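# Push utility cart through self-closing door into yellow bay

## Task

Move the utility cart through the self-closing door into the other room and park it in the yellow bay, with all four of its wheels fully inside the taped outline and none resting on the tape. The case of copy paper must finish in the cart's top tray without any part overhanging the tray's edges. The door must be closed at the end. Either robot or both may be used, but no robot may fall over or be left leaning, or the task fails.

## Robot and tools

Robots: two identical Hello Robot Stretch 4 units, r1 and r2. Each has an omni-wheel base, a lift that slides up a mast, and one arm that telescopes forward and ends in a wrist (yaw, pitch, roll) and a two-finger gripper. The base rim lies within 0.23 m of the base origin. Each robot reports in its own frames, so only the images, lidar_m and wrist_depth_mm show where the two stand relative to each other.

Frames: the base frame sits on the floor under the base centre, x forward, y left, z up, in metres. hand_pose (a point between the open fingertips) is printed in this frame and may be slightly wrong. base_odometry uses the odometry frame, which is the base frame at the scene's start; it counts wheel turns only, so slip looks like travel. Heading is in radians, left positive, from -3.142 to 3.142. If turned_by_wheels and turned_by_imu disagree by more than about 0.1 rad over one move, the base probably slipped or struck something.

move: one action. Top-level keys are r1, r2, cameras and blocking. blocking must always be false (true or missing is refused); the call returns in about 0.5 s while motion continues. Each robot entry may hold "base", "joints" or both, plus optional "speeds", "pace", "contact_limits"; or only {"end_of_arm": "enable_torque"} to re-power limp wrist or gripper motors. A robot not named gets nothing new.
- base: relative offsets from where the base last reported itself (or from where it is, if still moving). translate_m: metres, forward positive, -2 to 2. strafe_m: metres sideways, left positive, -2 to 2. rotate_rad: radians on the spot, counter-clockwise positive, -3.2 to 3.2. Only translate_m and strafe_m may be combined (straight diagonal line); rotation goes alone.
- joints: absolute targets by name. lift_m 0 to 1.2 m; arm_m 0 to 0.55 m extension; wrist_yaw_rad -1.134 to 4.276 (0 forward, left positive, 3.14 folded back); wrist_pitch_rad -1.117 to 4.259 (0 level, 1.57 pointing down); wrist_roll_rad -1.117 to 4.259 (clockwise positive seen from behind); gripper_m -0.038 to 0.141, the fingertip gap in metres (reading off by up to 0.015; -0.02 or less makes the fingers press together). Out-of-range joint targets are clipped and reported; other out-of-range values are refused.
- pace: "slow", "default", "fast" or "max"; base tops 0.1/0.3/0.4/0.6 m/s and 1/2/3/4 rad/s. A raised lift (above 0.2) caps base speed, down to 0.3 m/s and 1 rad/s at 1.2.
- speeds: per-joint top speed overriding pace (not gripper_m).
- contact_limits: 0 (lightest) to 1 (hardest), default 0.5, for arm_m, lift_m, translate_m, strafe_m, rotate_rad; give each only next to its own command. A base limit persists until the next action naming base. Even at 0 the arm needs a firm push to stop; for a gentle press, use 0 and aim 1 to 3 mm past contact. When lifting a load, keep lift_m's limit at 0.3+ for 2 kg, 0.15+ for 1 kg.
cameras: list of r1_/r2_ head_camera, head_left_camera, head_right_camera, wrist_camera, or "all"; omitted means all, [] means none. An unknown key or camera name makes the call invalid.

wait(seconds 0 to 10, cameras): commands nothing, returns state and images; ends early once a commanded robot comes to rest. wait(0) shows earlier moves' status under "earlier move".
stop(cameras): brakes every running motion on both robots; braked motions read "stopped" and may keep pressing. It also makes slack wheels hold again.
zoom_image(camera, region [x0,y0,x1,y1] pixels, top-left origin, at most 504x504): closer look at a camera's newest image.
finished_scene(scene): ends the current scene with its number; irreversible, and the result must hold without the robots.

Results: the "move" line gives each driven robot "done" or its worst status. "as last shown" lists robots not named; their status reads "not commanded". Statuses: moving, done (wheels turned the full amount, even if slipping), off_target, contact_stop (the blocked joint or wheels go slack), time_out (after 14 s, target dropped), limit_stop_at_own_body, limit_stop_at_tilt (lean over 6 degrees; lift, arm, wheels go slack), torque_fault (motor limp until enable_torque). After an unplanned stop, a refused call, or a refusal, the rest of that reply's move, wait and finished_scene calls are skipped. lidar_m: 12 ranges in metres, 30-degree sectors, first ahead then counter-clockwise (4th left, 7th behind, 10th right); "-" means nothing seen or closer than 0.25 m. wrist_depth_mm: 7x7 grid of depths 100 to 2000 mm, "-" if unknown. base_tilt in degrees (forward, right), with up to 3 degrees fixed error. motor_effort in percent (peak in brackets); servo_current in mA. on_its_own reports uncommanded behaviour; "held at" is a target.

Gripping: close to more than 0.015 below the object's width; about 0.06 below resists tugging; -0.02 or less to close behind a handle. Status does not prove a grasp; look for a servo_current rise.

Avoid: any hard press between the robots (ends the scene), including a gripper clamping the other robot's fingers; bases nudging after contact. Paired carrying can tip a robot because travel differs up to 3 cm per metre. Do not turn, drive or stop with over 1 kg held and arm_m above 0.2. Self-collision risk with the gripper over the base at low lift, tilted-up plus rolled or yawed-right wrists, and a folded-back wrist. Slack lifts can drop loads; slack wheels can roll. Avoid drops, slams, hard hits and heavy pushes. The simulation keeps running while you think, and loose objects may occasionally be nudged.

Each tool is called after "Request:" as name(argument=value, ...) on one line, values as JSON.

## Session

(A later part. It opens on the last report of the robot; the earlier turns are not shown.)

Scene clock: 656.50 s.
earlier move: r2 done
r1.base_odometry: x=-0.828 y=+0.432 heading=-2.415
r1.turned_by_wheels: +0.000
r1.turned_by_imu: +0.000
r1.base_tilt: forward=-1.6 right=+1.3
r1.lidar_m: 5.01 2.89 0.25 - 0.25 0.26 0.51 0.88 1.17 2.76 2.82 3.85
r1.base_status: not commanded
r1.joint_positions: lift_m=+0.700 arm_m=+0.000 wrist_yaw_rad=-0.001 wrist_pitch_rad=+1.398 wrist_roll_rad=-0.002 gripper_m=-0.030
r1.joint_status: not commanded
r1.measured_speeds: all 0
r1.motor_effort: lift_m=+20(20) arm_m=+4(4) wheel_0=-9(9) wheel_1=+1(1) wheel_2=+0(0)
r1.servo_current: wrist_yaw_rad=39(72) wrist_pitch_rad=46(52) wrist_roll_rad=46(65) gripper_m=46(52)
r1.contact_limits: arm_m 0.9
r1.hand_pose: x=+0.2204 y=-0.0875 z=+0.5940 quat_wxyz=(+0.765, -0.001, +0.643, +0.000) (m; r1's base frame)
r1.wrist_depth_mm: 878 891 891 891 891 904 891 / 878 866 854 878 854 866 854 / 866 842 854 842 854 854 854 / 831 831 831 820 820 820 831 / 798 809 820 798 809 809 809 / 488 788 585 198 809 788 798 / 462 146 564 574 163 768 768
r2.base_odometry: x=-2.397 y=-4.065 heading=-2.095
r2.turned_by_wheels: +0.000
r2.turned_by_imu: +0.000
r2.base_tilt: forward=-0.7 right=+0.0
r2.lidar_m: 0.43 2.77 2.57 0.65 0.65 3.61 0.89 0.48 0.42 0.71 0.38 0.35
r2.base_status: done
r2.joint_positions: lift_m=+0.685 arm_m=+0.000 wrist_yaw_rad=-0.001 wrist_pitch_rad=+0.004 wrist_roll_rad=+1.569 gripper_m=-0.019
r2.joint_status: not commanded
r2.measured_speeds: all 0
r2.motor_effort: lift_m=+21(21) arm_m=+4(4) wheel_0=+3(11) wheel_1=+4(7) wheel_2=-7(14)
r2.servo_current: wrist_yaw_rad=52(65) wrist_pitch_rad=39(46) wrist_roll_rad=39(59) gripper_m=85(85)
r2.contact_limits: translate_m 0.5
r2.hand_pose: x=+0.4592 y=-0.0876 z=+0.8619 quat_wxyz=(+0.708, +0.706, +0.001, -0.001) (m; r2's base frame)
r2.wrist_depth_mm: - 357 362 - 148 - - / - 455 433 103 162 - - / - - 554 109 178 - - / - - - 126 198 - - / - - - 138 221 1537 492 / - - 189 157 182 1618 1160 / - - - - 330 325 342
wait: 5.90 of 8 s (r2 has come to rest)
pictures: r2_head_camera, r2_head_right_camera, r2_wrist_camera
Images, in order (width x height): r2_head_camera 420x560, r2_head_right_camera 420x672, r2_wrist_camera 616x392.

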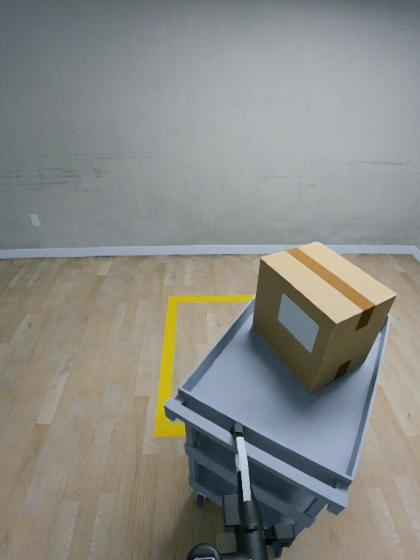

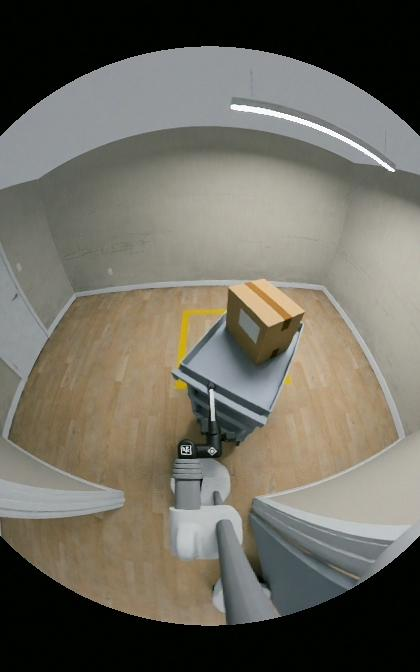

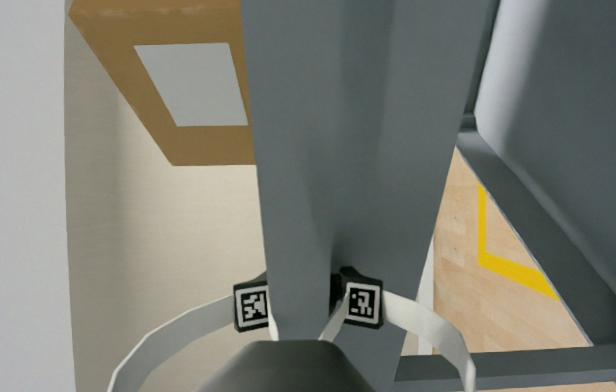

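Request:
move(blocking=false, r2={"base":{"translate_m":0.22,"strafe_m":-0.13},"pace":"slow","contact_limits":{"translate_m":0.5}}, cameras=[])

Request:
wait(seconds=5, cameras=[])

Request:
move(blocking=false, r2={"base":{"translate_m":0.04,"strafe_m":-0.25},"pace":"slow","contact_limits":{"translate_m":0.5}}, cameras=[])

Request:
wait(seconds=5, cameras=["r2_head_camera","r2_wrist_camera","r2_head_right_camera"])

Scene clock: 672.80 s.
move: r2 moving
r1: as last shown
r1.lidar_m: 5.01 2.90 0.25 - 0.25 0.25 0.52 0.90 1.18 2.75 2.84 3.84
r1.motor_effort: lift_m=+20(20) arm_m=+4(4) wheel_0=-8(8) wheel_1=+0(1) wheel_2=+0(0)
r1.servo_current: wrist_yaw_rad=46(65) wrist_pitch_rad=52(52) wrist_roll_rad=20(59) gripper_m=39(46)
r1.contact_limits: arm_m 0.9
r1.wrist_depth_mm: 878 891 891 891 904 878 891 / 878 866 866 878 866 878 878 / 842 854 842 842 831 842 866 / 831 831 820 842 831 831 831 / 820 809 820 820 809 798 820 / 492 788 580 198 798 798 788 / 462 146 569 574 163 778 778
r2.base_odometry: x=-2.409 y=-4.072 heading=-2.095
r2.turned_by_wheels: +0.000
r2.turned_by_imu: +0.000
r2.base_tilt: forward=-0.7 right=+0.1
r2.lidar_m: 0.47 2.75 2.57 0.67 0.64 3.63 0.90 0.49 0.39 0.76 0.36 0.34
r2.base_status: translate_m moving; strafe_m moving
r2.joint_positions: lift_m=+0.685 arm_m=+0.000 wrist_yaw_rad=-0.001 wrist_pitch_rad=+0.004 wrist_roll_rad=+1.569 gripper_m=-0.019
r2.joint_status: not commanded
r2.measured_speeds: translate_m=+0.049 strafe_m=-0.028 rotate_rad=+0.000 lift_m=+0.000 arm_m=+0.000 wrist_yaw_rad=+0.000 wrist_pitch_rad=+0.000 wrist_roll_rad=+0.000
r2.motor_effort: lift_m=+21(21) arm_m=+4(4) wheel_0=+10(12) wheel_1=+2(5) wheel_2=-11(12)
r2.servo_current: wrist_yaw_rad=46(52) wrist_pitch_rad=39(46) wrist_roll_rad=52(59) gripper_m=85(85)
r2.contact_limits: translate_m 0.5
r2.hand_pose: x=+0.4592 y=-0.0876 z=+0.8619 quat_wxyz=(+0.708, +0.706, +0.001, -0.001) (m; r2's base frame)
r2.wrist_depth_mm: - 355 359 - 147 - - / - 452 439 - 160 - - / - - 554 109 177 - - / - - - 121 196 - - / - - - 136 220 1576 484 / - - 187 156 181 1618 1182 / - - - - 332 327 343
pictures: none
No camera images: "cameras" was empty.

Scene clock: 676.00 s.
earlier move: r2 done
r1.base_odometry: x=-0.828 y=+0.432 heading=-2.415
r1.turned_by_wheels: +0.000
r1.turned_by_imu: +0.000
r1.base_tilt: forward=-1.6 right=+1.3
r1.lidar_m: 5.00 2.91 0.25 - 0.25 0.25 0.51 1.29 1.19 2.75 2.84 3.84
r1.base_status: not commanded
r1.joint_positions: lift_m=+0.700 arm_m=+0.000 wrist_yaw_rad=-0.001 wrist_pitch_rad=+1.398 wrist_roll_rad=-0.002 gripper_m=-0.030
r1.joint_status: not commanded
r1.measured_speeds: all 0
r1.motor_effort: lift_m=+20(20) arm_m=+4(4) wheel_0=-8(9) wheel_1=+0(1) wheel_2=+0(0)
r1.servo_current: wrist_yaw_rad=46(65) wrist_pitch_rad=39(52) wrist_roll_rad=46(65) gripper_m=46(52)
r1.contact_limits: arm_m 0.9
r1.hand_pose: x=+0.2204 y=-0.0875 z=+0.5940 quat_wxyz=(+0.765, -0.001, +0.643, +0.000) (m; r1's base frame)
r1.wrist_depth_mm: 878 891 878 891 904 904 891 / 878 878 866 878 866 878 866 / 842 842 842 854 854 842 842 / 831 809 831 831 831 831 831 / 798 798 809 820 820 798 809 / 488 788 585 198 788 778 788 / 459 146 569 574 163 778 778
r2.base_odometry: x=-2.619 y=-4.190 heading=-2.095
r2.turned_by_wheels: +0.000
r2.turned_by_imu: +0.001
r2.base_tilt: forward=-0.7 right=+0.1
r2.lidar_m: 0.44 2.52 2.70 1.45 0.86 3.80 1.10 0.43 0.55 1.63 0.37 0.33
r2.base_status: done
r2.joint_positions: lift_m=+0.685 arm_m=+0.000 wrist_yaw_rad=+0.001 wrist_pitch_rad=+0.004 wrist_roll_rad=+1.569 gripper_m=-0.019
r2.joint_status: not commanded
r2.measured_speeds: all 0
r2.motor_effort: lift_m=+21(21) arm_m=+4(4) wheel_0=+6(13) wheel_1=-6(6) wheel_2=-6(12)
r2.servo_current: wrist_yaw_rad=52(65) wrist_pitch_rad=46(52) wrist_roll_rad=52(65) gripper_m=78(85)
r2.contact_limits: translate_m 0.5
r2.hand_pose: x=+0.4593 y=-0.0872 z=+0.8619 quat_wxyz=(+0.708, +0.706, +0.002, -0.001) (m; r2's base frame)
r2.wrist_depth_mm: - 357 359 - 145 - - / - 455 439 - 159 - - / - - 554 107 176 - - / - - - 117 199 1576 - / - - - 135 221 1708 480 / - - 189 155 180 1661 1182 / - - - - 338 330 334
wait: 3.20 of 5 s (r2 has come to rest)
pictures: none
No camera images: "cameras" was empty.

Scene clock: 676.50 s.
move: r2 moving
r1: as last shown
r1.lidar_m: 4.99 2.91 0.25 - 0.25 0.25 0.50 1.32 1.16 2.72 2.86 3.85
r1.servo_current: wrist_yaw_rad=46(52) wrist_pitch_rad=39(46) wrist_roll_rad=33(59) gripper_m=39(46)
r1.contact_limits: arm_m 0.9
r1.wrist_depth_mm: 878 891 878 904 904 904 891 / 866 878 866 878 878 866 878 / 842 842 866 854 842 854 854 / 820 831 842 820 831 831 831 / 809 820 809 798 798 809 820 / 492 788 580 198 798 809 788 / 462 146 569 569 163 788 778
r2.base_odometry: x=-2.631 y=-4.185 heading=-2.095
r2.turned_by_wheels: +0.000
r2.turned_by_imu: +0.000
r2.base_tilt: forward=-0.6 right=+0.0
r2.lidar_m: 0.41 2.52 2.74 1.48 0.86 3.85 0.98 0.42 0.56 1.64 0.37 0.35
r2.base_status: translate_m moving; strafe_m moving
r2.joint_positions: lift_m=+0.685 arm_m=+0.000 wrist_yaw_rad=+0.002 wrist_pitch_rad=+0.004 wrist_roll_rad=+1.569 gripper_m=-0.019
r2.joint_status: not commanded
r2.measured_speeds: translate_m=+0.009 strafe_m=-0.051 rotate_rad=-0.002 lift_m=+0.000 arm_m=+0.000 wrist_yaw_rad=+0.000 wrist_pitch_rad=+0.000 wrist_roll_rad=+0.000
r2.motor_effort: lift_m=+21(21) arm_m=+4(4) wheel_0=+12(14) wheel_1=-6(8) wheel_2=-5(7)
r2.servo_current: wrist_yaw_rad=46(46) wrist_pitch_rad=39(52) wrist_roll_rad=46(59) gripper_m=78(85)
r2.contact_limits: translate_m 0.5
r2.hand_pose: x=+0.4594 y=-0.0869 z=+0.8619 quat_wxyz=(+0.708, +0.706, +0.002, -0.001) (m; r2's base frame)
r2.wrist_depth_mm: - 364 357 - 145 - - / - 449 436 - 159 - - / - - 554 107 176 - - / - - - 117 195 1576 - / - - - 135 220 1708 488 / - - 188 154 180 1708 439 / - - - - 334 329 336
pictures: none
No camera images: "cameras" was empty.

Scene clock: 679.73 s.
earlier move: r2 done
r1.base_odometry: x=-0.828 y=+0.432 heading=-2.415
r1.turned_by_wheels: +0.000
r1.turned_by_imu: +0.000
r1.base_tilt: forward=-1.6 right=+1.3
r1.lidar_m: 5.01 2.89 0.25 - 0.25 0.25 0.52 1.28 1.16 2.76 2.83 3.84
r1.base_status: not commanded
r1.joint_positions: lift_m=+0.700 arm_m=+0.000 wrist_yaw_rad=-0.001 wrist_pitch_rad=+1.398 wrist_roll_rad=-0.002 gripper_m=-0.030
r1.joint_status: not commanded
r1.measured_speeds: all 0
r1.motor_effort: lift_m=+20(20) arm_m=+4(4) wheel_0=-8(9) wheel_1=+0(1) wheel_2=+0(0)
r1.servo_current: wrist_yaw_rad=46(72) wrist_pitch_rad=46(52) wrist_roll_rad=52(65) gripper_m=39(52)
r1.contact_limits: arm_m 0.9
r1.hand_pose: x=+0.2204 y=-0.0875 z=+0.5940 quat_wxyz=(+0.765, -0.001, +0.643, +0.000) (m; r1's base frame)
r1.wrist_depth_mm: 891 904 891 891 891 891 891 / 878 878 878 866 891 866 878 / 854 842 866 854 854 842 854 / 842 842 831 831 820 831 831 / 798 809 809 820 809 809 809 / 492 788 580 198 798 788 788 / 466 146 574 574 163 759 778
r2.base_odometry: x=-2.855 y=-4.100 heading=-2.095
r2.turned_by_wheels: +0.000
r2.turned_by_imu: +0.001
r2.base_tilt: forward=-0.7 right=+0.1
r2.lidar_m: 0.42 2.48 2.98 1.61 1.09 4.19 0.42 0.43 0.63 1.80 1.97 0.40
r2.base_status: done
r2.joint_positions: lift_m=+0.685 arm_m=+0.000 wrist_yaw_rad=+0.002 wrist_pitch_rad=+0.004 wrist_roll_rad=+1.569 gripper_m=-0.019
r2.joint_status: not commanded
r2.measured_speeds: all 0
r2.motor_effort: lift_m=+21(21) arm_m=+4(4) wheel_0=+4(14) wheel_1=-4(8) wheel_2=-4(7)
r2.servo_current: wrist_yaw_rad=39(65) wrist_pitch_rad=46(52) wrist_roll_rad=46(65) gripper_m=85(85)
r2.contact_limits: translate_m 0.5
r2.hand_pose: x=+0.4595 y=-0.0868 z=+0.8619 quat_wxyz=(+0.708, +0.706, +0.002, -0.001) (m; r2's base frame)
r2.wrist_depth_mm: - - 496 132 186 - - / - 421 421 137 195 759 - / - 484 459 144 207 - - / - - 539 152 217 - - / - - - 160 227 - - / - - - 170 180 1576 492 / - - - - - 1537 1160
wait: 3.23 of 5 s (r2 has come to rest)
pictures: r2_head_camera, r2_head_right_camera, r2_wrist_camera
Images, in order (width x height): r2_head_camera 420x560, r2_head_right_camera 420x672, r2_wrist_camera 616x392.

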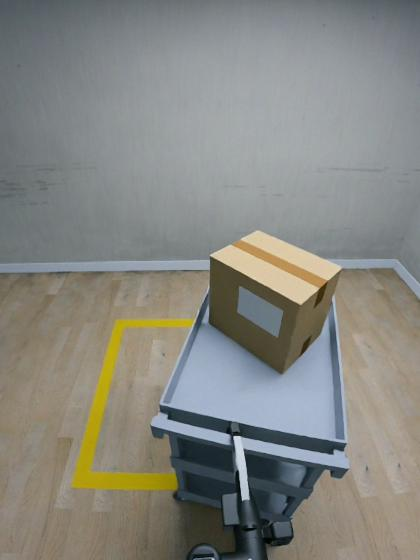

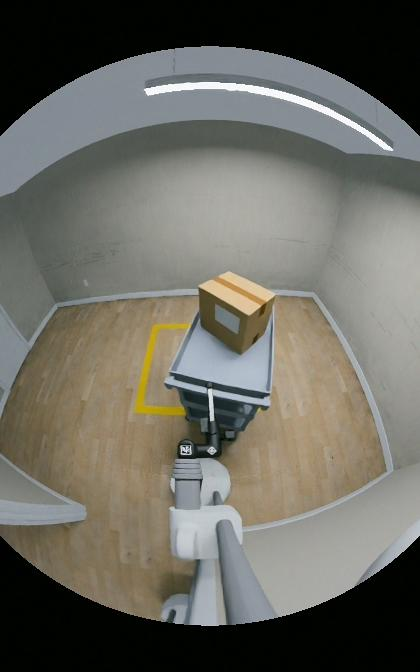

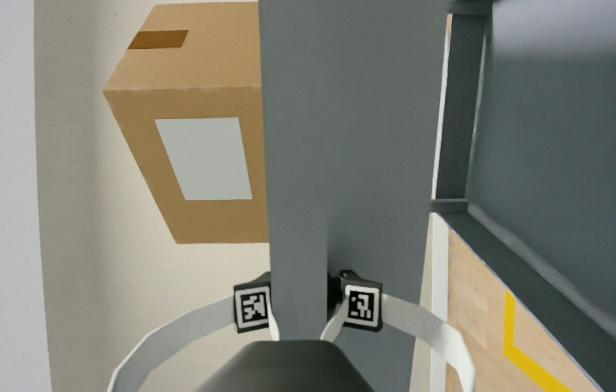

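Request:
move(blocking=false, r2={"base":{"strafe_m":-0.3,"translate_m":0.02},"pace":"slow","contact_limits":{"translate_m":0.5}}, cameras=[])

Request:
wait(seconds=5, cameras=[])

Request:
move(blocking=false, r2={"base":{"rotate_rad":0.35},"pace":"slow"}, cameras=[])

Request:
wait(seconds=2, cameras=[])

Request:
move(blocking=false, r2={"base":{"strafe_m":-0.3,"translate_m":-0.03},"pace":"slow","contact_limits":{"translate_m":0.5}}, cameras=[])

Request:
wait(seconds=5, cameras=["r2_head_camera","r2_wrist_camera","r2_head_right_camera","r2_head_left_camera"])

Scene clock: 695.03 s.
move: r2 moving
r1: as last shown
r1.lidar_m: 4.99 2.86 0.25 - 0.25 0.25 0.51 1.28 1.17 2.74 2.85 3.83
r1.motor_effort: lift_m=+20(20) arm_m=+4(4) wheel_0=-9(9) wheel_1=+1(1) wheel_2=+0(0)
r1.servo_current: wrist_yaw_rad=46(65) wrist_pitch_rad=39(39) wrist_roll_rad=46(65) gripper_m=39(46)
r1.contact_limits: arm_m 0.9
r1.wrist_depth_mm: 917 878 891 891 904 866 891 / 866 866 866 866 878 866 854 / 842 854 854 854 854 854 866 / 831 820 820 831 831 820 831 / 809 809 809 809 809 798 809 / 488 788 585 198 788 788 788 / 462 146 569 569 163 768 768
r2.base_odometry: x=-2.868 y=-4.094 heading=-2.096
r2.turned_by_wheels: +0.000
r2.turned_by_imu: +0.000
r2.base_tilt: forward=-0.7 right=+0.1
r2.lidar_m: 0.41 2.48 2.98 1.59 1.09 1.33 0.41 0.44 0.64 1.78 1.95 0.41
r2.base_status: translate_m moving; strafe_m moving
r2.joint_positions: lift_m=+0.685 arm_m=+0.000 wrist_yaw_rad=+0.002 wrist_pitch_rad=+0.004 wrist_roll_rad=+1.569 gripper_m=-0.019
r2.joint_status: not commanded
r2.measured_speeds: translate_m=+0.004 strafe_m=-0.053 rotate_rad=-0.001 lift_m=+0.000 arm_m=+0.000 wrist_yaw_rad=+0.000 wrist_pitch_rad=+0.000 wrist_roll_rad=+0.000
r2.motor_effort: lift_m=+21(21) arm_m=+4(4) wheel_0=+8(12) wheel_1=-7(8) wheel_2=-5(6)
r2.servo_current: wrist_yaw_rad=52(59) wrist_pitch_rad=39(46) wrist_roll_rad=46(52) gripper_m=78(85)
r2.contact_limits: translate_m 0.5
r2.hand_pose: x=+0.4595 y=-0.0868 z=+0.8619 quat_wxyz=(+0.708, +0.706, +0.002, -0.001) (m; r2's base frame)
r2.wrist_depth_mm: - - 508 134 188 - - / - 430 424 140 196 759 - / - 473 459 146 208 - - / - - 535 154 218 - - / - - - 161 228 - - / - - 189 168 180 1576 496 / - - - - - 1576 1182
pictures: none
No camera images: "cameras" was empty.

Scene clock: 698.73 s.
earlier move: r2 done
r1.base_odometry: x=-0.828 y=+0.432 heading=-2.415
r1.turned_by_wheels: +0.000
r1.turned_by_imu: +0.000
r1.base_tilt: forward=-1.6 right=+1.3
r1.lidar_m: 4.99 2.90 0.25 - 0.25 0.26 0.51 1.26 1.18 2.73 2.86 3.85
r1.base_status: not commanded
r1.joint_positions: lift_m=+0.700 arm_m=+0.000 wrist_yaw_rad=-0.001 wrist_pitch_rad=+1.398 wrist_roll_rad=-0.002 gripper_m=-0.030
r1.joint_status: not commanded
r1.measured_speeds: all 0
r1.motor_effort: lift_m=+20(20) arm_m=+4(4) wheel_0=-8(9) wheel_1=+0(1) wheel_2=+0(0)
r1.servo_current: wrist_yaw_rad=52(78) wrist_pitch_rad=39(52) wrist_roll_rad=52(72) gripper_m=39(52)
r1.contact_limits: arm_m 0.9
r1.hand_pose: x=+0.2204 y=-0.0875 z=+0.5940 quat_wxyz=(+0.765, -0.001, +0.643, +0.000) (m; r1's base frame)
r1.wrist_depth_mm: 891 891 904 891 904 904 904 / 866 866 878 878 866 866 878 / 842 842 842 842 842 854 842 / 831 831 831 854 831 842 831 / 798 809 820 809 809 809 809 / 488 788 597 198 798 788 788 / 462 146 569 580 163 778 768
r2.base_odometry: x=-3.124 y=-3.967 heading=-2.096
r2.turned_by_wheels: +0.000
r2.turned_by_imu: +0.001
r2.base_tilt: forward=-0.7 right=+0.0
r2.lidar_m: 0.36 0.41 3.28 1.73 1.38 0.44 0.44 0.48 0.68 1.56 1.67 0.44
r2.base_status: done
r2.joint_positions: lift_m=+0.685 arm_m=+0.000 wrist_yaw_rad=+0.002 wrist_pitch_rad=+0.004 wrist_roll_rad=+1.569 gripper_m=-0.019
r2.joint_status: not commanded
r2.measured_speeds: all 0
r2.motor_effort: lift_m=+21(21) arm_m=+4(4) wheel_0=+5(14) wheel_1=-5(8) wheel_2=-3(7)
r2.servo_current: wrist_yaw_rad=46(65) wrist_pitch_rad=46(52) wrist_roll_rad=39(59) gripper_m=78(91)
r2.contact_limits: translate_m 0.5
r2.hand_pose: x=+0.4595 y=-0.0868 z=+0.8619 quat_wxyz=(+0.708, +0.706, +0.002, -0.001) (m; r2's base frame)
r2.wrist_depth_mm: - - - 181 244 1661 1205 / - - - 180 242 1661 - / - - 569 178 239 809 - / - 480 469 236 236 831 - / - - 508 175 234 831 - / - - 535 173 180 - - / - - - - - 1618 -
wait: 3.70 of 5 s (r2 has come to rest)
pictures: none
No camera images: "cameras" was empty.

Scene clock: 699.23 s.
move: r2 moving
r1: as last shown
r1.base_tilt: forward=-1.6 right=+1.2
r1.lidar_m: 5.00 2.89 0.25 - 0.25 0.25 0.51 1.26 1.18 2.74 2.84 3.83
r1.motor_effort: lift_m=+20(20) arm_m=+4(4) wheel_0=-8(8) wheel_1=+0(1) wheel_2=+0(0)
r1.servo_current: wrist_yaw_rad=33(65) wrist_pitch_rad=46(52) wrist_roll_rad=26(59) gripper_m=39(46)
r1.contact_limits: arm_m 0.9
r1.wrist_depth_mm: 891 891 891 878 891 891 891 / 866 866 866 878 866 866 878 / 842 854 854 842 842 854 842 / 831 831 831 820 831 831 820 / 809 809 820 798 809 809 809 / 488 798 580 197 798 788 788 / 462 146 569 569 163 788 788
r2.base_odometry: x=-3.124 y=-3.967 heading=-1.971
r2.turned_by_wheels: +0.125
r2.turned_by_imu: +0.121
r2.base_tilt: forward=-0.7 right=+0.1
r2.lidar_m: 0.39 2.58 3.19 1.38 1.41 0.46 0.44 0.49 0.75 1.57 1.70 0.43
r2.base_status: rotate_rad moving
r2.joint_positions: lift_m=+0.685 arm_m=+0.000 wrist_yaw_rad=-0.005 wrist_pitch_rad=+0.004 wrist_roll_rad=+1.569 gripper_m=-0.019
r2.joint_status: not commanded
r2.measured_speeds: translate_m=+0.001 strafe_m=+0.000 rotate_rad=+0.490 lift_m=+0.000 arm_m=+0.000 wrist_yaw_rad=+0.000 wrist_pitch_rad=+0.000 wrist_roll_rad=+0.000
r2.motor_effort: lift_m=+21(21) arm_m=+4(4) wheel_0=-10(11) wheel_1=-8(9) wheel_2=-16(16)
r2.servo_current: wrist_yaw_rad=52(52) wrist_pitch_rad=39(46) wrist_roll_rad=59(59) gripper_m=85(85)
r2.hand_pose: x=+0.4588 y=-0.0890 z=+0.8619 quat_wxyz=(+0.708, +0.706, -0.001, -0.003) (m; r2's base frame)
r2.wrist_depth_mm: - - - 164 222 1661 - / - - - 165 225 750 - / - - 455 167 228 831 - / - - 484 168 229 831 - / - - 539 170 231 - - / - - 188 172 181 - - / - - - - - 1618 473
pictures: none
No camera images: "cameras" was empty.

Scene clock: 700.20 s.
earlier move: r2 done
r1.base_odometry: x=-0.828 y=+0.432 heading=-2.415
r1.turned_by_wheels: +0.000
r1.turned_by_imu: +0.000
r1.base_tilt: forward=-1.6 right=+1.3
r1.lidar_m: 4.99 2.90 0.25 - 0.25 0.25 0.46 1.28 1.18 2.76 2.84 3.83
r1.base_status: not commanded
r1.joint_positions: lift_m=+0.700 arm_m=+0.000 wrist_yaw_rad=-0.001 wrist_pitch_rad=+1.398 wrist_roll_rad=-0.002 gripper_m=-0.030
r1.joint_status: not commanded
r1.measured_speeds: all 0
r1.motor_effort: lift_m=+20(20) arm_m=+4(4) wheel_0=-8(8) wheel_1=+0(1) wheel_2=+0(0)
r1.servo_current: wrist_yaw_rad=46(65) wrist_pitch_rad=46(52) wrist_roll_rad=39(72) gripper_m=39(46)
r1.contact_limits: arm_m 0.9
r1.hand_pose: x=+0.2204 y=-0.0875 z=+0.5940 quat_wxyz=(+0.765, -0.001, +0.643, +0.000) (m; r1's base frame)
r1.wrist_depth_mm: 904 878 891 891 904 904 891 / 854 891 866 866 866 866 854 / 866 842 854 842 842 842 842 / 831 820 831 820 842 809 831 / 820 809 809 820 809 809 798 / 492 798 585 198 798 798 798 / 459 146 569 574 163 778 768
r2.base_odometry: x=-3.125 y=-3.967 heading=-1.747
r2.turned_by_wheels: +0.224
r2.turned_by_imu: +0.218
r2.base_tilt: forward=-0.7 right=+0.1
r2.lidar_m: 0.43 2.94 3.16 1.39 0.48 0.45 0.42 0.55 1.11 1.58 0.41 0.37
r2.base_status: done
r2.joint_positions: lift_m=+0.685 arm_m=+0.000 wrist_yaw_rad=-0.005 wrist_pitch_rad=+0.004 wrist_roll_rad=+1.569 gripper_m=-0.019
r2.joint_status: not commanded
r2.measured_speeds: all 0
r2.motor_effort: lift_m=+21(21) arm_m=-1(4) wheel_0=-7(11) wheel_1=-4(9) wheel_2=-6(16)
r2.servo_current: wrist_yaw_rad=52(59) wrist_pitch_rad=46(46) wrist_roll_rad=39(59) gripper_m=78(85)
r2.hand_pose: x=+0.4588 y=-0.0890 z=+0.8619 quat_wxyz=(+0.708, +0.706, -0.001, -0.003) (m; r2's base frame)
r2.wrist_depth_mm: - 397 404 116 173 - - / - 410 410 124 182 - - / - - 488 132 195 - - / - - 591 143 209 - - / - - - 153 225 1618 - / - - 187 168 182 1618 469 / - - - - - 1576 1182
wait: 0.97 of 2 s (r2 has come to rest)
pictures: none
No camera images: "cameras" was empty.

Scene clock: 700.70 s.
move: r2 moving
r1: as last shown
r1.lidar_m: 4.99 2.88 0.25 - 0.25 0.25 0.49 1.31 1.18 2.72 2.86 3.87
r1.motor_effort: lift_m=+20(20) arm_m=+4(4) wheel_0=-8(8) wheel_1=+1(1) wheel_2=+0(0)
r1.servo_current: wrist_yaw_rad=52(65) wrist_pitch_rad=46(46) wrist_roll_rad=52(65) gripper_m=39(46)
r1.contact_limits: arm_m 0.9
r1.wrist_depth_mm: 878 891 891 878 891 904 891 / 854 866 866 866 866 878 866 / 866 842 854 842 842 842 842 / 842 831 831 842 842 831 831 / 809 798 820 809 820 820 820 / 492 778 585 198 788 798 778 / 459 146 564 580 163 778 778
r2.base_odometry: x=-3.138 y=-3.963 heading=-1.746
r2.turned_by_wheels: +0.001
r2.turned_by_imu: +0.001
r2.base_tilt: forward=-0.7 right=+0.1
r2.lidar_m: 0.45 2.92 3.19 1.41 0.52 0.44 0.44 0.57 1.14 1.57 0.41 0.38
r2.base_status: translate_m moving; strafe_m moving
r2.joint_positions: lift_m=+0.685 arm_m=+0.000 wrist_yaw_rad=-0.001 wrist_pitch_rad=+0.004 wrist_roll_rad=+1.569 gripper_m=-0.019
r2.joint_status: not commanded
r2.measured_speeds: translate_m=-0.006 strafe_m=-0.053 rotate_rad=+0.002 lift_m=+0.000 arm_m=+0.000 wrist_yaw_rad=+0.028 wrist_pitch_rad=+0.000 wrist_roll_rad=+0.000
r2.motor_effort: lift_m=+21(21) arm_m=-3(3) wheel_0=+8(9) wheel_1=-7(9) wheel_2=+5(6)
r2.servo_current: wrist_yaw_rad=39(52) wrist_pitch_rad=46(52) wrist_roll_rad=33(59) gripper_m=85(85)
r2.contact_limits: translate_m 0.5
r2.hand_pose: x=+0.4592 y=-0.0876 z=+0.8619 quat_wxyz=(+0.708, +0.706, +0.001, -0.002) (m; r2's base frame)
r2.wrist_depth_mm: - 384 394 112 167 - - / - 407 410 122 178 - - / - - 488 129 192 - - / - - 615 138 206 - - / - - - 150 224 1708 - / - - 189 167 180 1756 466 / - - - - - 1499 1229
pictures: none
No camera images: "cameras" was empty.

Scene clock: 704.40 s.
earlier move: r2 done
r1.base_odometry: x=-0.828 y=+0.432 heading=-2.415
r1.turned_by_wheels: +0.000
r1.turned_by_imu: +0.000
r1.base_tilt: forward=-1.6 right=+1.3
r1.lidar_m: 5.00 2.92 0.25 - 0.25 0.25 0.49 1.28 1.19 2.75 2.85 3.87
r1.base_status: not commanded
r1.joint_positions: lift_m=+0.700 arm_m=+0.000 wrist_yaw_rad=-0.001 wrist_pitch_rad=+1.398 wrist_roll_rad=-0.002 gripper_m=-0.030
r1.joint_status: not commanded
r1.measured_speeds: all 0
r1.motor_effort: lift_m=+20(20) arm_m=+4(4) wheel_0=-8(9) wheel_1=+1(1) wheel_2=+0(0)
r1.servo_current: wrist_yaw_rad=59(65) wrist_pitch_rad=46(52) wrist_roll_rad=59(72) gripper_m=46(52)
r1.contact_limits: arm_m 0.9
r1.hand_pose: x=+0.2204 y=-0.0875 z=+0.5940 quat_wxyz=(+0.765, -0.001, +0.643, +0.000) (m; r1's base frame)
r1.wrist_depth_mm: 878 904 904 878 891 904 917 / 878 866 866 878 878 866 866 / 842 854 854 854 854 854 854 / 831 842 820 831 842 831 842 / 820 809 820 809 820 809 820 / 492 788 585 198 788 788 788 / 462 146 569 580 163 778 768
r2.base_odometry: x=-3.415 y=-3.885 heading=-1.746
r2.turned_by_wheels: +0.000
r2.turned_by_imu: +0.001
r2.base_tilt: forward=-0.7 right=+0.1
r2.lidar_m: 0.40 0.44 3.45 1.69 0.59 0.50 0.53 0.65 1.27 1.30 1.60 0.42
r2.base_status: done
r2.joint_positions: lift_m=+0.685 arm_m=+0.000 wrist_yaw_rad=+0.003 wrist_pitch_rad=+0.004 wrist_roll_rad=+1.569 gripper_m=-0.019
r2.joint_status: not commanded
r2.measured_speeds: all 0
r2.motor_effort: lift_m=+21(21) arm_m=-3(4) wheel_0=+4(15) wheel_1=-4(9) wheel_2=+7(12)
r2.servo_current: wrist_yaw_rad=52(59) wrist_pitch_rad=46(52) wrist_roll_rad=39(59) gripper_m=78(85)
r2.contact_limits: translate_m 0.5
r2.hand_pose: x=+0.4595 y=-0.0867 z=+0.8619 quat_wxyz=(+0.708, +0.706, +0.002, +0.000) (m; r2's base frame)
r2.wrist_depth_mm: - - - 153 210 699 - / - 500 530 157 214 - - / - 455 449 160 220 809 - / - - 496 164 224 842 - / - - 569 168 230 - - / - - 615 172 181 1708 - / - - - - 241 1576 492
wait: 3.70 of 5 s (r2 has come to rest)
pictures: r2_head_camera, r2_head_left_camera, r2_head_right_camera, r2_wrist_camera
Images, in order (width x height): r2_head_camera 420x560, r2_head_left_camera 420x672, r2_head_right_camera 420x672, r2_wrist_camera 616x392.

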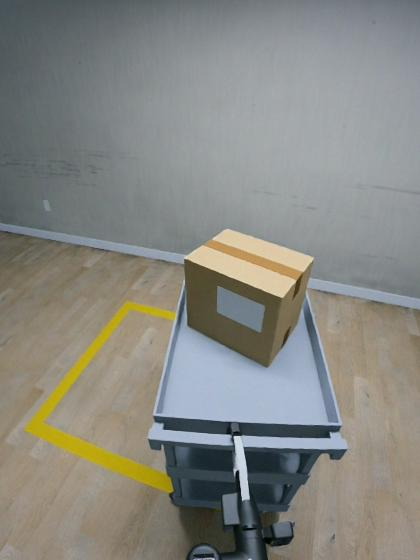

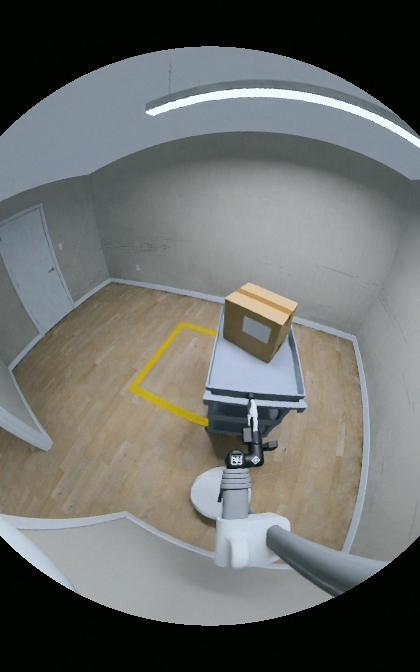

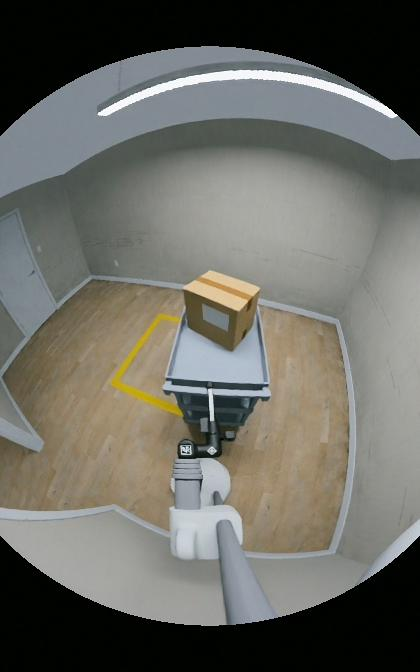

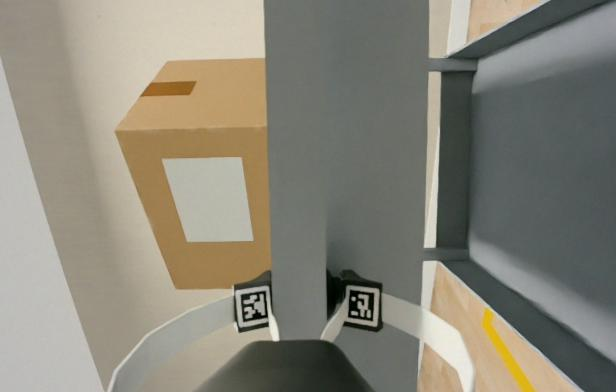

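Request:
move(blocking=false, r2={"base":{"strafe_m":-0.3,"translate_m":0.04},"pace":"slow","contact_limits":{"translate_m":0.5}}, cameras=[])

Request:
wait(seconds=5, cameras=[])

Request:
move(blocking=false, r2={"base":{"rotate_rad":0.4},"pace":"slow"}, cameras=[])

Request:
wait(seconds=2, cameras=[])

Request:
move(blocking=false, r2={"base":{"strafe_m":-0.28,"translate_m":-0.05},"pace":"slow","contact_limits":{"translate_m":0.5}}, cameras=[])

Request:
wait(seconds=5, cameras=["r2_head_camera","r2_wrist_camera","r2_head_left_camera"])

Scene clock: 721.43 s.
move: r2 moving
r1: as last shown
r1.base_tilt: forward=-1.5 right=+1.3
r1.lidar_m: 4.98 2.90 0.25 - 0.25 0.25 0.49 1.28 1.18 2.74 2.83 3.87
r1.motor_effort: lift_m=+20(20) arm_m=+4(4) wheel_0=-8(8) wheel_1=+0(1) wheel_2=+0(0)
r1.servo_current: wrist_yaw_rad=46(72) wrist_pitch_rad=46(46) wrist_roll_rad=52(65) gripper_m=39(46)
r1.contact_limits: arm_m 0.9
r1.wrist_depth_mm: 904 891 891 891 891 891 891 / 866 866 878 866 866 866 866 / 842 854 866 854 842 831 866 / 842 831 831 831 820 831 820 / 820 809 809 798 820 809 798 / 492 788 585 198 798 798 788 / 469 146 564 569 163 768 788
r2.base_odometry: x=-3.428 y=-3.884 heading=-1.747
r2.turned_by_wheels: +0.000
r2.turned_by_imu: +0.000
r2.base_tilt: forward=-0.7 right=+0.1
r2.lidar_m: 0.42 0.45 3.45 1.70 0.57 0.52 0.53 0.65 1.26 1.30 1.59 0.42
r2.base_status: translate_m moving; strafe_m moving
r2.joint_positions: lift_m=+0.685 arm_m=+0.000 wrist_yaw_rad=+0.003 wrist_pitch_rad=+0.004 wrist_roll_rad=+1.569 gripper_m=-0.019
r2.joint_status: not commanded
r2.measured_speeds: translate_m=+0.007 strafe_m=-0.053 rotate_rad=+0.000 lift_m=+0.000 arm_m=+0.000 wrist_yaw_rad=+0.000 wrist_pitch_rad=+0.000 wrist_roll_rad=+0.000
r2.motor_effort: lift_m=+21(21) arm_m=-3(4) wheel_0=+8(13) wheel_1=-7(8) wheel_2=-6(7)
r2.servo_current: wrist_yaw_rad=52(52) wrist_pitch_rad=46(46) wrist_roll_rad=46(52) gripper_m=85(85)
r2.contact_limits: translate_m 0.5
r2.hand_pose: x=+0.4595 y=-0.0867 z=+0.8619 quat_wxyz=(+0.708, +0.706, +0.002, +0.000) (m; r2's base frame)
r2.wrist_depth_mm: - - - 154 212 1537 - / - 512 539 158 216 - - / - 459 445 161 220 809 - / - - 496 164 226 831 - / - - 569 168 229 - - / - - 189 172 181 1756 - / - - - - - 1576 466
pictures: none
No camera images: "cameras" was empty.

Scene clock: 725.17 s.
earlier move: r2 done
r1.base_odometry: x=-0.828 y=+0.432 heading=-2.415
r1.turned_by_wheels: +0.000
r1.turned_by_imu: +0.000
r1.base_tilt: forward=-1.6 right=+1.3
r1.lidar_m: 4.98 2.89 0.25 - 0.25 0.25 0.50 1.27 1.19 2.76 2.85 3.83
r1.base_status: not commanded
r1.joint_positions: lift_m=+0.700 arm_m=+0.000 wrist_yaw_rad=-0.001 wrist_pitch_rad=+1.398 wrist_roll_rad=-0.002 gripper_m=-0.030
r1.joint_status: not commanded
r1.measured_speeds: all 0
r1.motor_effort: lift_m=+20(20) arm_m=+4(4) wheel_0=-8(9) wheel_1=+1(1) wheel_2=+0(0)
r1.servo_current: wrist_yaw_rad=59(72) wrist_pitch_rad=39(52) wrist_roll_rad=46(78) gripper_m=39(52)
r1.contact_limits: arm_m 0.9
r1.hand_pose: x=+0.2204 y=-0.0875 z=+0.5940 quat_wxyz=(+0.765, -0.001, +0.643, +0.000) (m; r1's base frame)
r1.wrist_depth_mm: 891 891 891 891 904 891 891 / 866 866 854 878 878 878 866 / 854 842 842 842 842 842 842 / 820 831 831 842 809 831 831 / 809 798 809 820 820 831 820 / 492 788 585 198 778 798 798 / 459 146 569 574 163 778 788
r2.base_odometry: x=-3.717 y=-3.872 heading=-1.747
r2.turned_by_wheels: +0.000
r2.turned_by_imu: +0.000
r2.base_tilt: forward=-0.7 right=+0.0
r2.lidar_m: 0.37 0.36 3.72 1.98 0.76 0.66 0.67 0.85 1.00 1.03 1.27 0.43
r2.base_status: done
r2.joint_positions: lift_m=+0.685 arm_m=+0.000 wrist_yaw_rad=+0.002 wrist_pitch_rad=+0.004 wrist_roll_rad=+1.569 gripper_m=-0.019
r2.joint_status: not commanded
r2.measured_speeds: all 0
r2.motor_effort: lift_m=+21(21) arm_m=-3(4) wheel_0=+5(14) wheel_1=-5(8) wheel_2=-6(11)
r2.servo_current: wrist_yaw_rad=52(65) wrist_pitch_rad=46(52) wrist_roll_rad=33(65) gripper_m=72(91)
r2.contact_limits: translate_m 0.5
r2.hand_pose: x=+0.4595 y=-0.0867 z=+0.8619 quat_wxyz=(+0.708, +0.706, +0.002, +0.000) (m; r2's base frame)
r2.wrist_depth_mm: - - - 191 255 1618 1205 / - - - 187 249 1708 521 / - - 603 184 244 809 - / - 477 473 180 239 854 - / - - 496 176 235 820 - / - - 189 172 180 - - / - - 564 - 228 - -
wait: 3.73 of 5 s (r2 has come to rest)
pictures: none
No camera images: "cameras" was empty.

Scene clock: 725.67 s.
move: r2 moving
r1: as last shown
r1.lidar_m: 5.00 2.88 0.25 - 0.25 0.25 0.49 1.30 1.16 2.76 2.86 3.83
r1.motor_effort: lift_m=+20(20) arm_m=+4(4) wheel_0=-8(9) wheel_1=+0(1) wheel_2=+0(0)
r1.servo_current: wrist_yaw_rad=33(59) wrist_pitch_rad=46(46) wrist_roll_rad=52(65) gripper_m=39(46)
r1.contact_limits: arm_m 0.9
r1.wrist_depth_mm: 891 878 891 878 878 878 878 / 878 866 866 866 891 866 878 / 842 842 854 842 854 854 842 / 831 820 831 820 820 831 820 / 809 809 798 809 820 809 798 / 492 798 591 198 798 798 798 / 462 146 564 574 163 778 778
r2.base_odometry: x=-3.717 y=-3.872 heading=-1.622
r2.turned_by_wheels: +0.125
r2.turned_by_imu: +0.121
r2.base_tilt: forward=-0.7 right=+0.1
r2.lidar_m: 0.37 2.92 3.07 0.99 0.71 0.65 0.69 0.95 1.01 1.06 1.42 0.43
r2.base_status: rotate_rad moving
r2.joint_positions: lift_m=+0.685 arm_m=+0.000 wrist_yaw_rad=-0.007 wrist_pitch_rad=+0.004 wrist_roll_rad=+1.569 gripper_m=-0.019
r2.joint_status: not commanded
r2.measured_speeds: translate_m=+0.000 strafe_m=-0.001 rotate_rad=+0.495 lift_m=+0.000 arm_m=+0.000 wrist_yaw_rad=+0.000 wrist_pitch_rad=+0.000 wrist_roll_rad=+0.000
r2.motor_effort: lift_m=+21(21) arm_m=-4(4) wheel_0=-11(11) wheel_1=-8(9) wheel_2=-14(15)
r2.servo_current: wrist_yaw_rad=46(59) wrist_pitch_rad=46(46) wrist_roll_rad=52(52) gripper_m=78(85)
r2.hand_pose: x=+0.4587 y=-0.0894 z=+0.8619 quat_wxyz=(+0.708, +0.706, -0.001, -0.004) (m; r2's base frame)
r2.wrist_depth_mm: - - - 172 233 1618 500 / - - - 172 232 809 - / - 473 500 172 232 842 - / - - 480 233 233 831 - / - - 521 172 232 820 - / - - 187 172 181 - - / - - - - 232 1537 500
pictures: none
No camera images: "cameras" was empty.

Scene clock: 726.73 s.
earlier move: r2 done
r1.base_odometry: x=-0.828 y=+0.432 heading=-2.415
r1.turned_by_wheels: +0.000
r1.turned_by_imu: +0.000
r1.base_tilt: forward=-1.6 right=+1.3
r1.lidar_m: 4.98 2.90 0.25 - 0.25 0.25 0.49 1.28 1.16 2.75 2.83 3.85
r1.base_status: not commanded
r1.joint_positions: lift_m=+0.700 arm_m=+0.000 wrist_yaw_rad=-0.001 wrist_pitch_rad=+1.398 wrist_roll_rad=-0.002 gripper_m=-0.030
r1.joint_status: not commanded
r1.measured_speeds: all 0
r1.motor_effort: lift_m=+20(20) arm_m=+4(4) wheel_0=-7(9) wheel_1=+0(1) wheel_2=+0(0)
r1.servo_current: wrist_yaw_rad=46(65) wrist_pitch_rad=46(52) wrist_roll_rad=46(65) gripper_m=39(46)
r1.contact_limits: arm_m 0.9
r1.hand_pose: x=+0.2204 y=-0.0875 z=+0.5940 quat_wxyz=(+0.765, -0.001, +0.643, +0.000) (m; r1's base frame)
r1.wrist_depth_mm: 891 904 878 891 904 891 878 / 866 878 866 878 866 878 878 / 854 854 842 854 831 854 854 / 831 820 831 831 820 831 831 / 820 809 820 809 809 820 809 / 488 788 591 199 778 809 788 / 466 146 569 574 163 778 768
r2.base_odometry: x=-3.717 y=-3.872 heading=-1.348
r2.turned_by_wheels: +0.274
r2.turned_by_imu: +0.266
r2.base_tilt: forward=-0.7 right=+0.1
r2.lidar_m: 0.42 3.72 1.99 0.79 0.67 0.67 0.76 1.00 1.00 1.18 0.40 0.36
r2.base_status: done
r2.joint_positions: lift_m=+0.685 arm_m=+0.000 wrist_yaw_rad=-0.007 wrist_pitch_rad=+0.004 wrist_roll_rad=+1.569 gripper_m=-0.019
r2.joint_status: not commanded
r2.measured_speeds: all 0
r2.motor_effort: lift_m=+21(21) arm_m=-4(4) wheel_0=-7(13) wheel_1=-4(9) wheel_2=-4(15)
r2.servo_current: wrist_yaw_rad=59(65) wrist_pitch_rad=33(46) wrist_roll_rad=46(65) gripper_m=85(85)
r2.hand_pose: x=+0.4587 y=-0.0893 z=+0.8619 quat_wxyz=(+0.708, +0.706, -0.001, -0.004) (m; r2's base frame)
r2.wrist_depth_mm: - 384 389 113 167 - - / - 410 413 121 179 - - / - - 496 129 192 - - / - - 615 139 208 - - / - - - 151 224 1708 517 / - - 189 167 182 1537 480 / - - - - - 1708 1182
wait: 1.07 of 2 s (r2 has come to rest)
pictures: none
No camera images: "cameras" was empty.

Scene clock: 727.23 s.
move: r2 moving
r1: as last shown
r1.lidar_m: 4.99 2.88 0.25 - 0.25 0.25 0.49 1.28 1.20 2.75 2.85 3.83
r1.motor_effort: lift_m=+20(20) arm_m=+4(4) wheel_0=-8(8) wheel_1=+1(1) wheel_2=+0(0)
r1.servo_current: wrist_yaw_rad=46(59) wrist_pitch_rad=39(46) wrist_roll_rad=46(72) gripper_m=39(46)
r1.contact_limits: arm_m 0.9
r1.wrist_depth_mm: 891 891 904 891 891 891 904 / 878 878 878 878 878 878 866 / 842 842 842 854 842 854 854 / 831 831 831 831 831 820 831 / 809 820 809 798 809 798 809 / 488 788 585 198 798 788 788 / 466 146 569 574 163 778 778
r2.base_odometry: x=-3.730 y=-3.873 heading=-1.347
r2.turned_by_wheels: +0.001
r2.turned_by_imu: +0.001
r2.base_tilt: forward=-0.7 right=+0.1
r2.lidar_m: 0.44 3.72 1.97 0.83 0.67 0.66 0.78 1.02 1.01 1.17 0.41 0.37
r2.base_status: translate_m moving; strafe_m moving
r2.joint_positions: lift_m=+0.685 arm_m=+0.000 wrist_yaw_rad=-0.001 wrist_pitch_rad=+0.004 wrist_roll_rad=+1.569 gripper_m=-0.019
r2.joint_status: not commanded
r2.measured_speeds: translate_m=-0.009 strafe_m=-0.050 rotate_rad=+0.003 lift_m=+0.000 arm_m=+0.000 wrist_yaw_rad=+0.026 wrist_pitch_rad=+0.000 wrist_roll_rad=+0.000
r2.motor_effort: lift_m=+21(21) arm_m=-4(4) wheel_0=+6(11) wheel_1=-9(9) wheel_2=+6(7)
r2.servo_current: wrist_yaw_rad=59(59) wrist_pitch_rad=46(46) wrist_roll_rad=46(52) gripper_m=78(85)
r2.contact_limits: translate_m 0.5
r2.hand_pose: x=+0.4592 y=-0.0877 z=+0.8619 quat_wxyz=(+0.708, +0.706, +0.001, -0.002) (m; r2's base frame)
r2.wrist_depth_mm: - 379 379 108 164 - - / - 410 413 119 176 - - / - - 500 126 190 - - / - - 627 136 206 - - / - - - 148 223 1708 508 / - - 189 166 181 1708 473 / - - - - - 1576 1205
pictures: none
No camera images: "cameras" was empty.

Scene clock: 730.80 s.
earlier move: r2 done
r1.base_odometry: x=-0.828 y=+0.432 heading=-2.415
r1.turned_by_wheels: +0.000
r1.turned_by_imu: +0.000
r1.base_tilt: forward=-1.6 right=+1.3
r1.lidar_m: 5.00 2.90 0.25 - 0.25 0.25 0.49 1.29 1.17 2.73 2.80 3.82
r1.base_status: not commanded
r1.joint_positions: lift_m=+0.700 arm_m=+0.000 wrist_yaw_rad=-0.001 wrist_pitch_rad=+1.398 wrist_roll_rad=-0.002 gripper_m=-0.030
r1.joint_status: not commanded
r1.measured_speeds: all 0
r1.motor_effort: lift_m=+20(20) arm_m=+4(4) wheel_0=-8(9) wheel_1=+0(1) wheel_2=+0(0)
r1.servo_current: wrist_yaw_rad=39(72) wrist_pitch_rad=39(52) wrist_roll_rad=46(72) gripper_m=46(52)
r1.contact_limits: arm_m 0.9
r1.hand_pose: x=+0.2204 y=-0.0875 z=+0.5940 quat_wxyz=(+0.765, -0.001, +0.643, +0.000) (m; r1's base frame)
r1.wrist_depth_mm: 878 878 891 878 904 891 904 / 866 866 866 878 878 878 891 / 854 866 842 831 842 842 854 / 842 820 831 831 831 831 854 / 820 809 809 820 820 809 809 / 488 778 591 198 798 798 798 / 462 146 569 574 164 788 778
r2.base_odometry: x=-4.001 y=-3.885 heading=-1.347
r2.turned_by_wheels: +0.000
r2.turned_by_imu: +0.001
r2.base_tilt: forward=-0.6 right=+0.1
r2.lidar_m: 0.39 3.82 2.27 1.00 0.83 0.82 0.95 0.78 0.79 0.93 1.52 0.41
r2.base_status: done
r2.joint_positions: lift_m=+0.685 arm_m=+0.000 wrist_yaw_rad=+0.003 wrist_pitch_rad=+0.004 wrist_roll_rad=+1.569 gripper_m=-0.019
r2.joint_status: not commanded
r2.measured_speeds: all 0
r2.motor_effort: lift_m=+21(21) arm_m=-4(4) wheel_0=+5(16) wheel_1=-5(9) wheel_2=+9(10)
r2.servo_current: wrist_yaw_rad=52(59) wrist_pitch_rad=39(52) wrist_roll_rad=46(65) gripper_m=78(91)
r2.contact_limits: translate_m 0.5
r2.hand_pose: x=+0.4596 y=-0.0864 z=+0.8619 quat_wxyz=(+0.708, +0.706, +0.003, +0.000) (m; r2's base frame)
r2.wrist_depth_mm: - - - 153 209 715 - / - 500 521 156 214 - - / - 452 449 160 219 809 - / - - 500 163 225 820 - / - - 574 168 229 - - / - - 189 172 181 - - / - - - - 242 1576 484
wait: 3.57 of 5 s (r2 has come to rest)
pictures: r2_head_camera, r2_head_left_camera, r2_wrist_camera
Images, in order (width x height): r2_head_camera 420x560, r2_head_left_camera 420x672, r2_wrist_camera 616x392.

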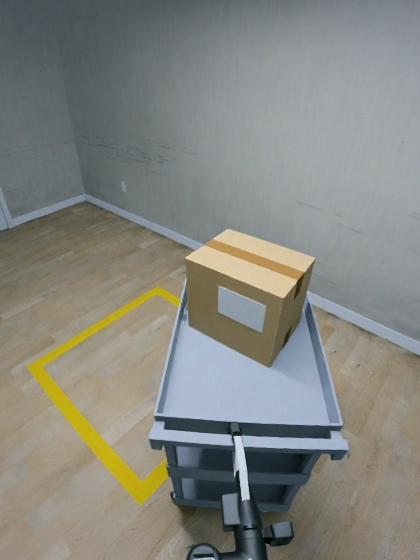

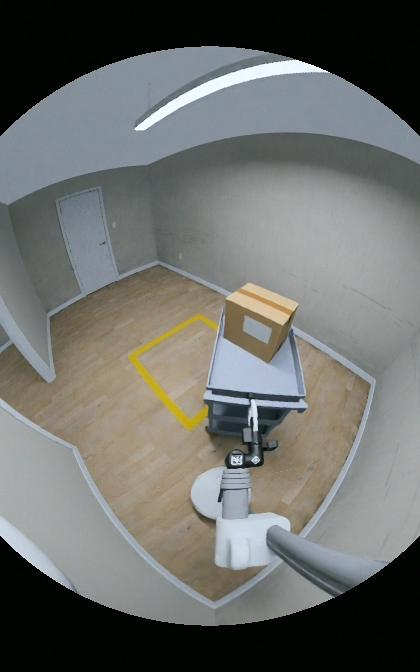

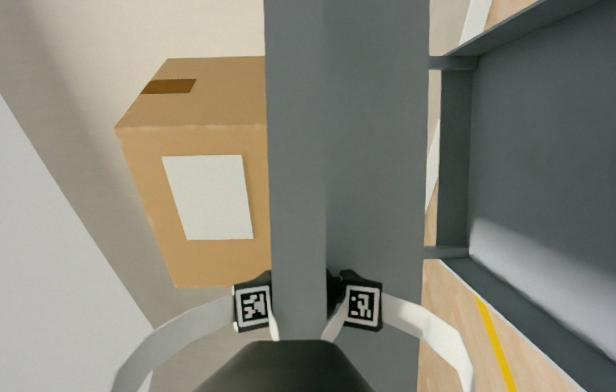

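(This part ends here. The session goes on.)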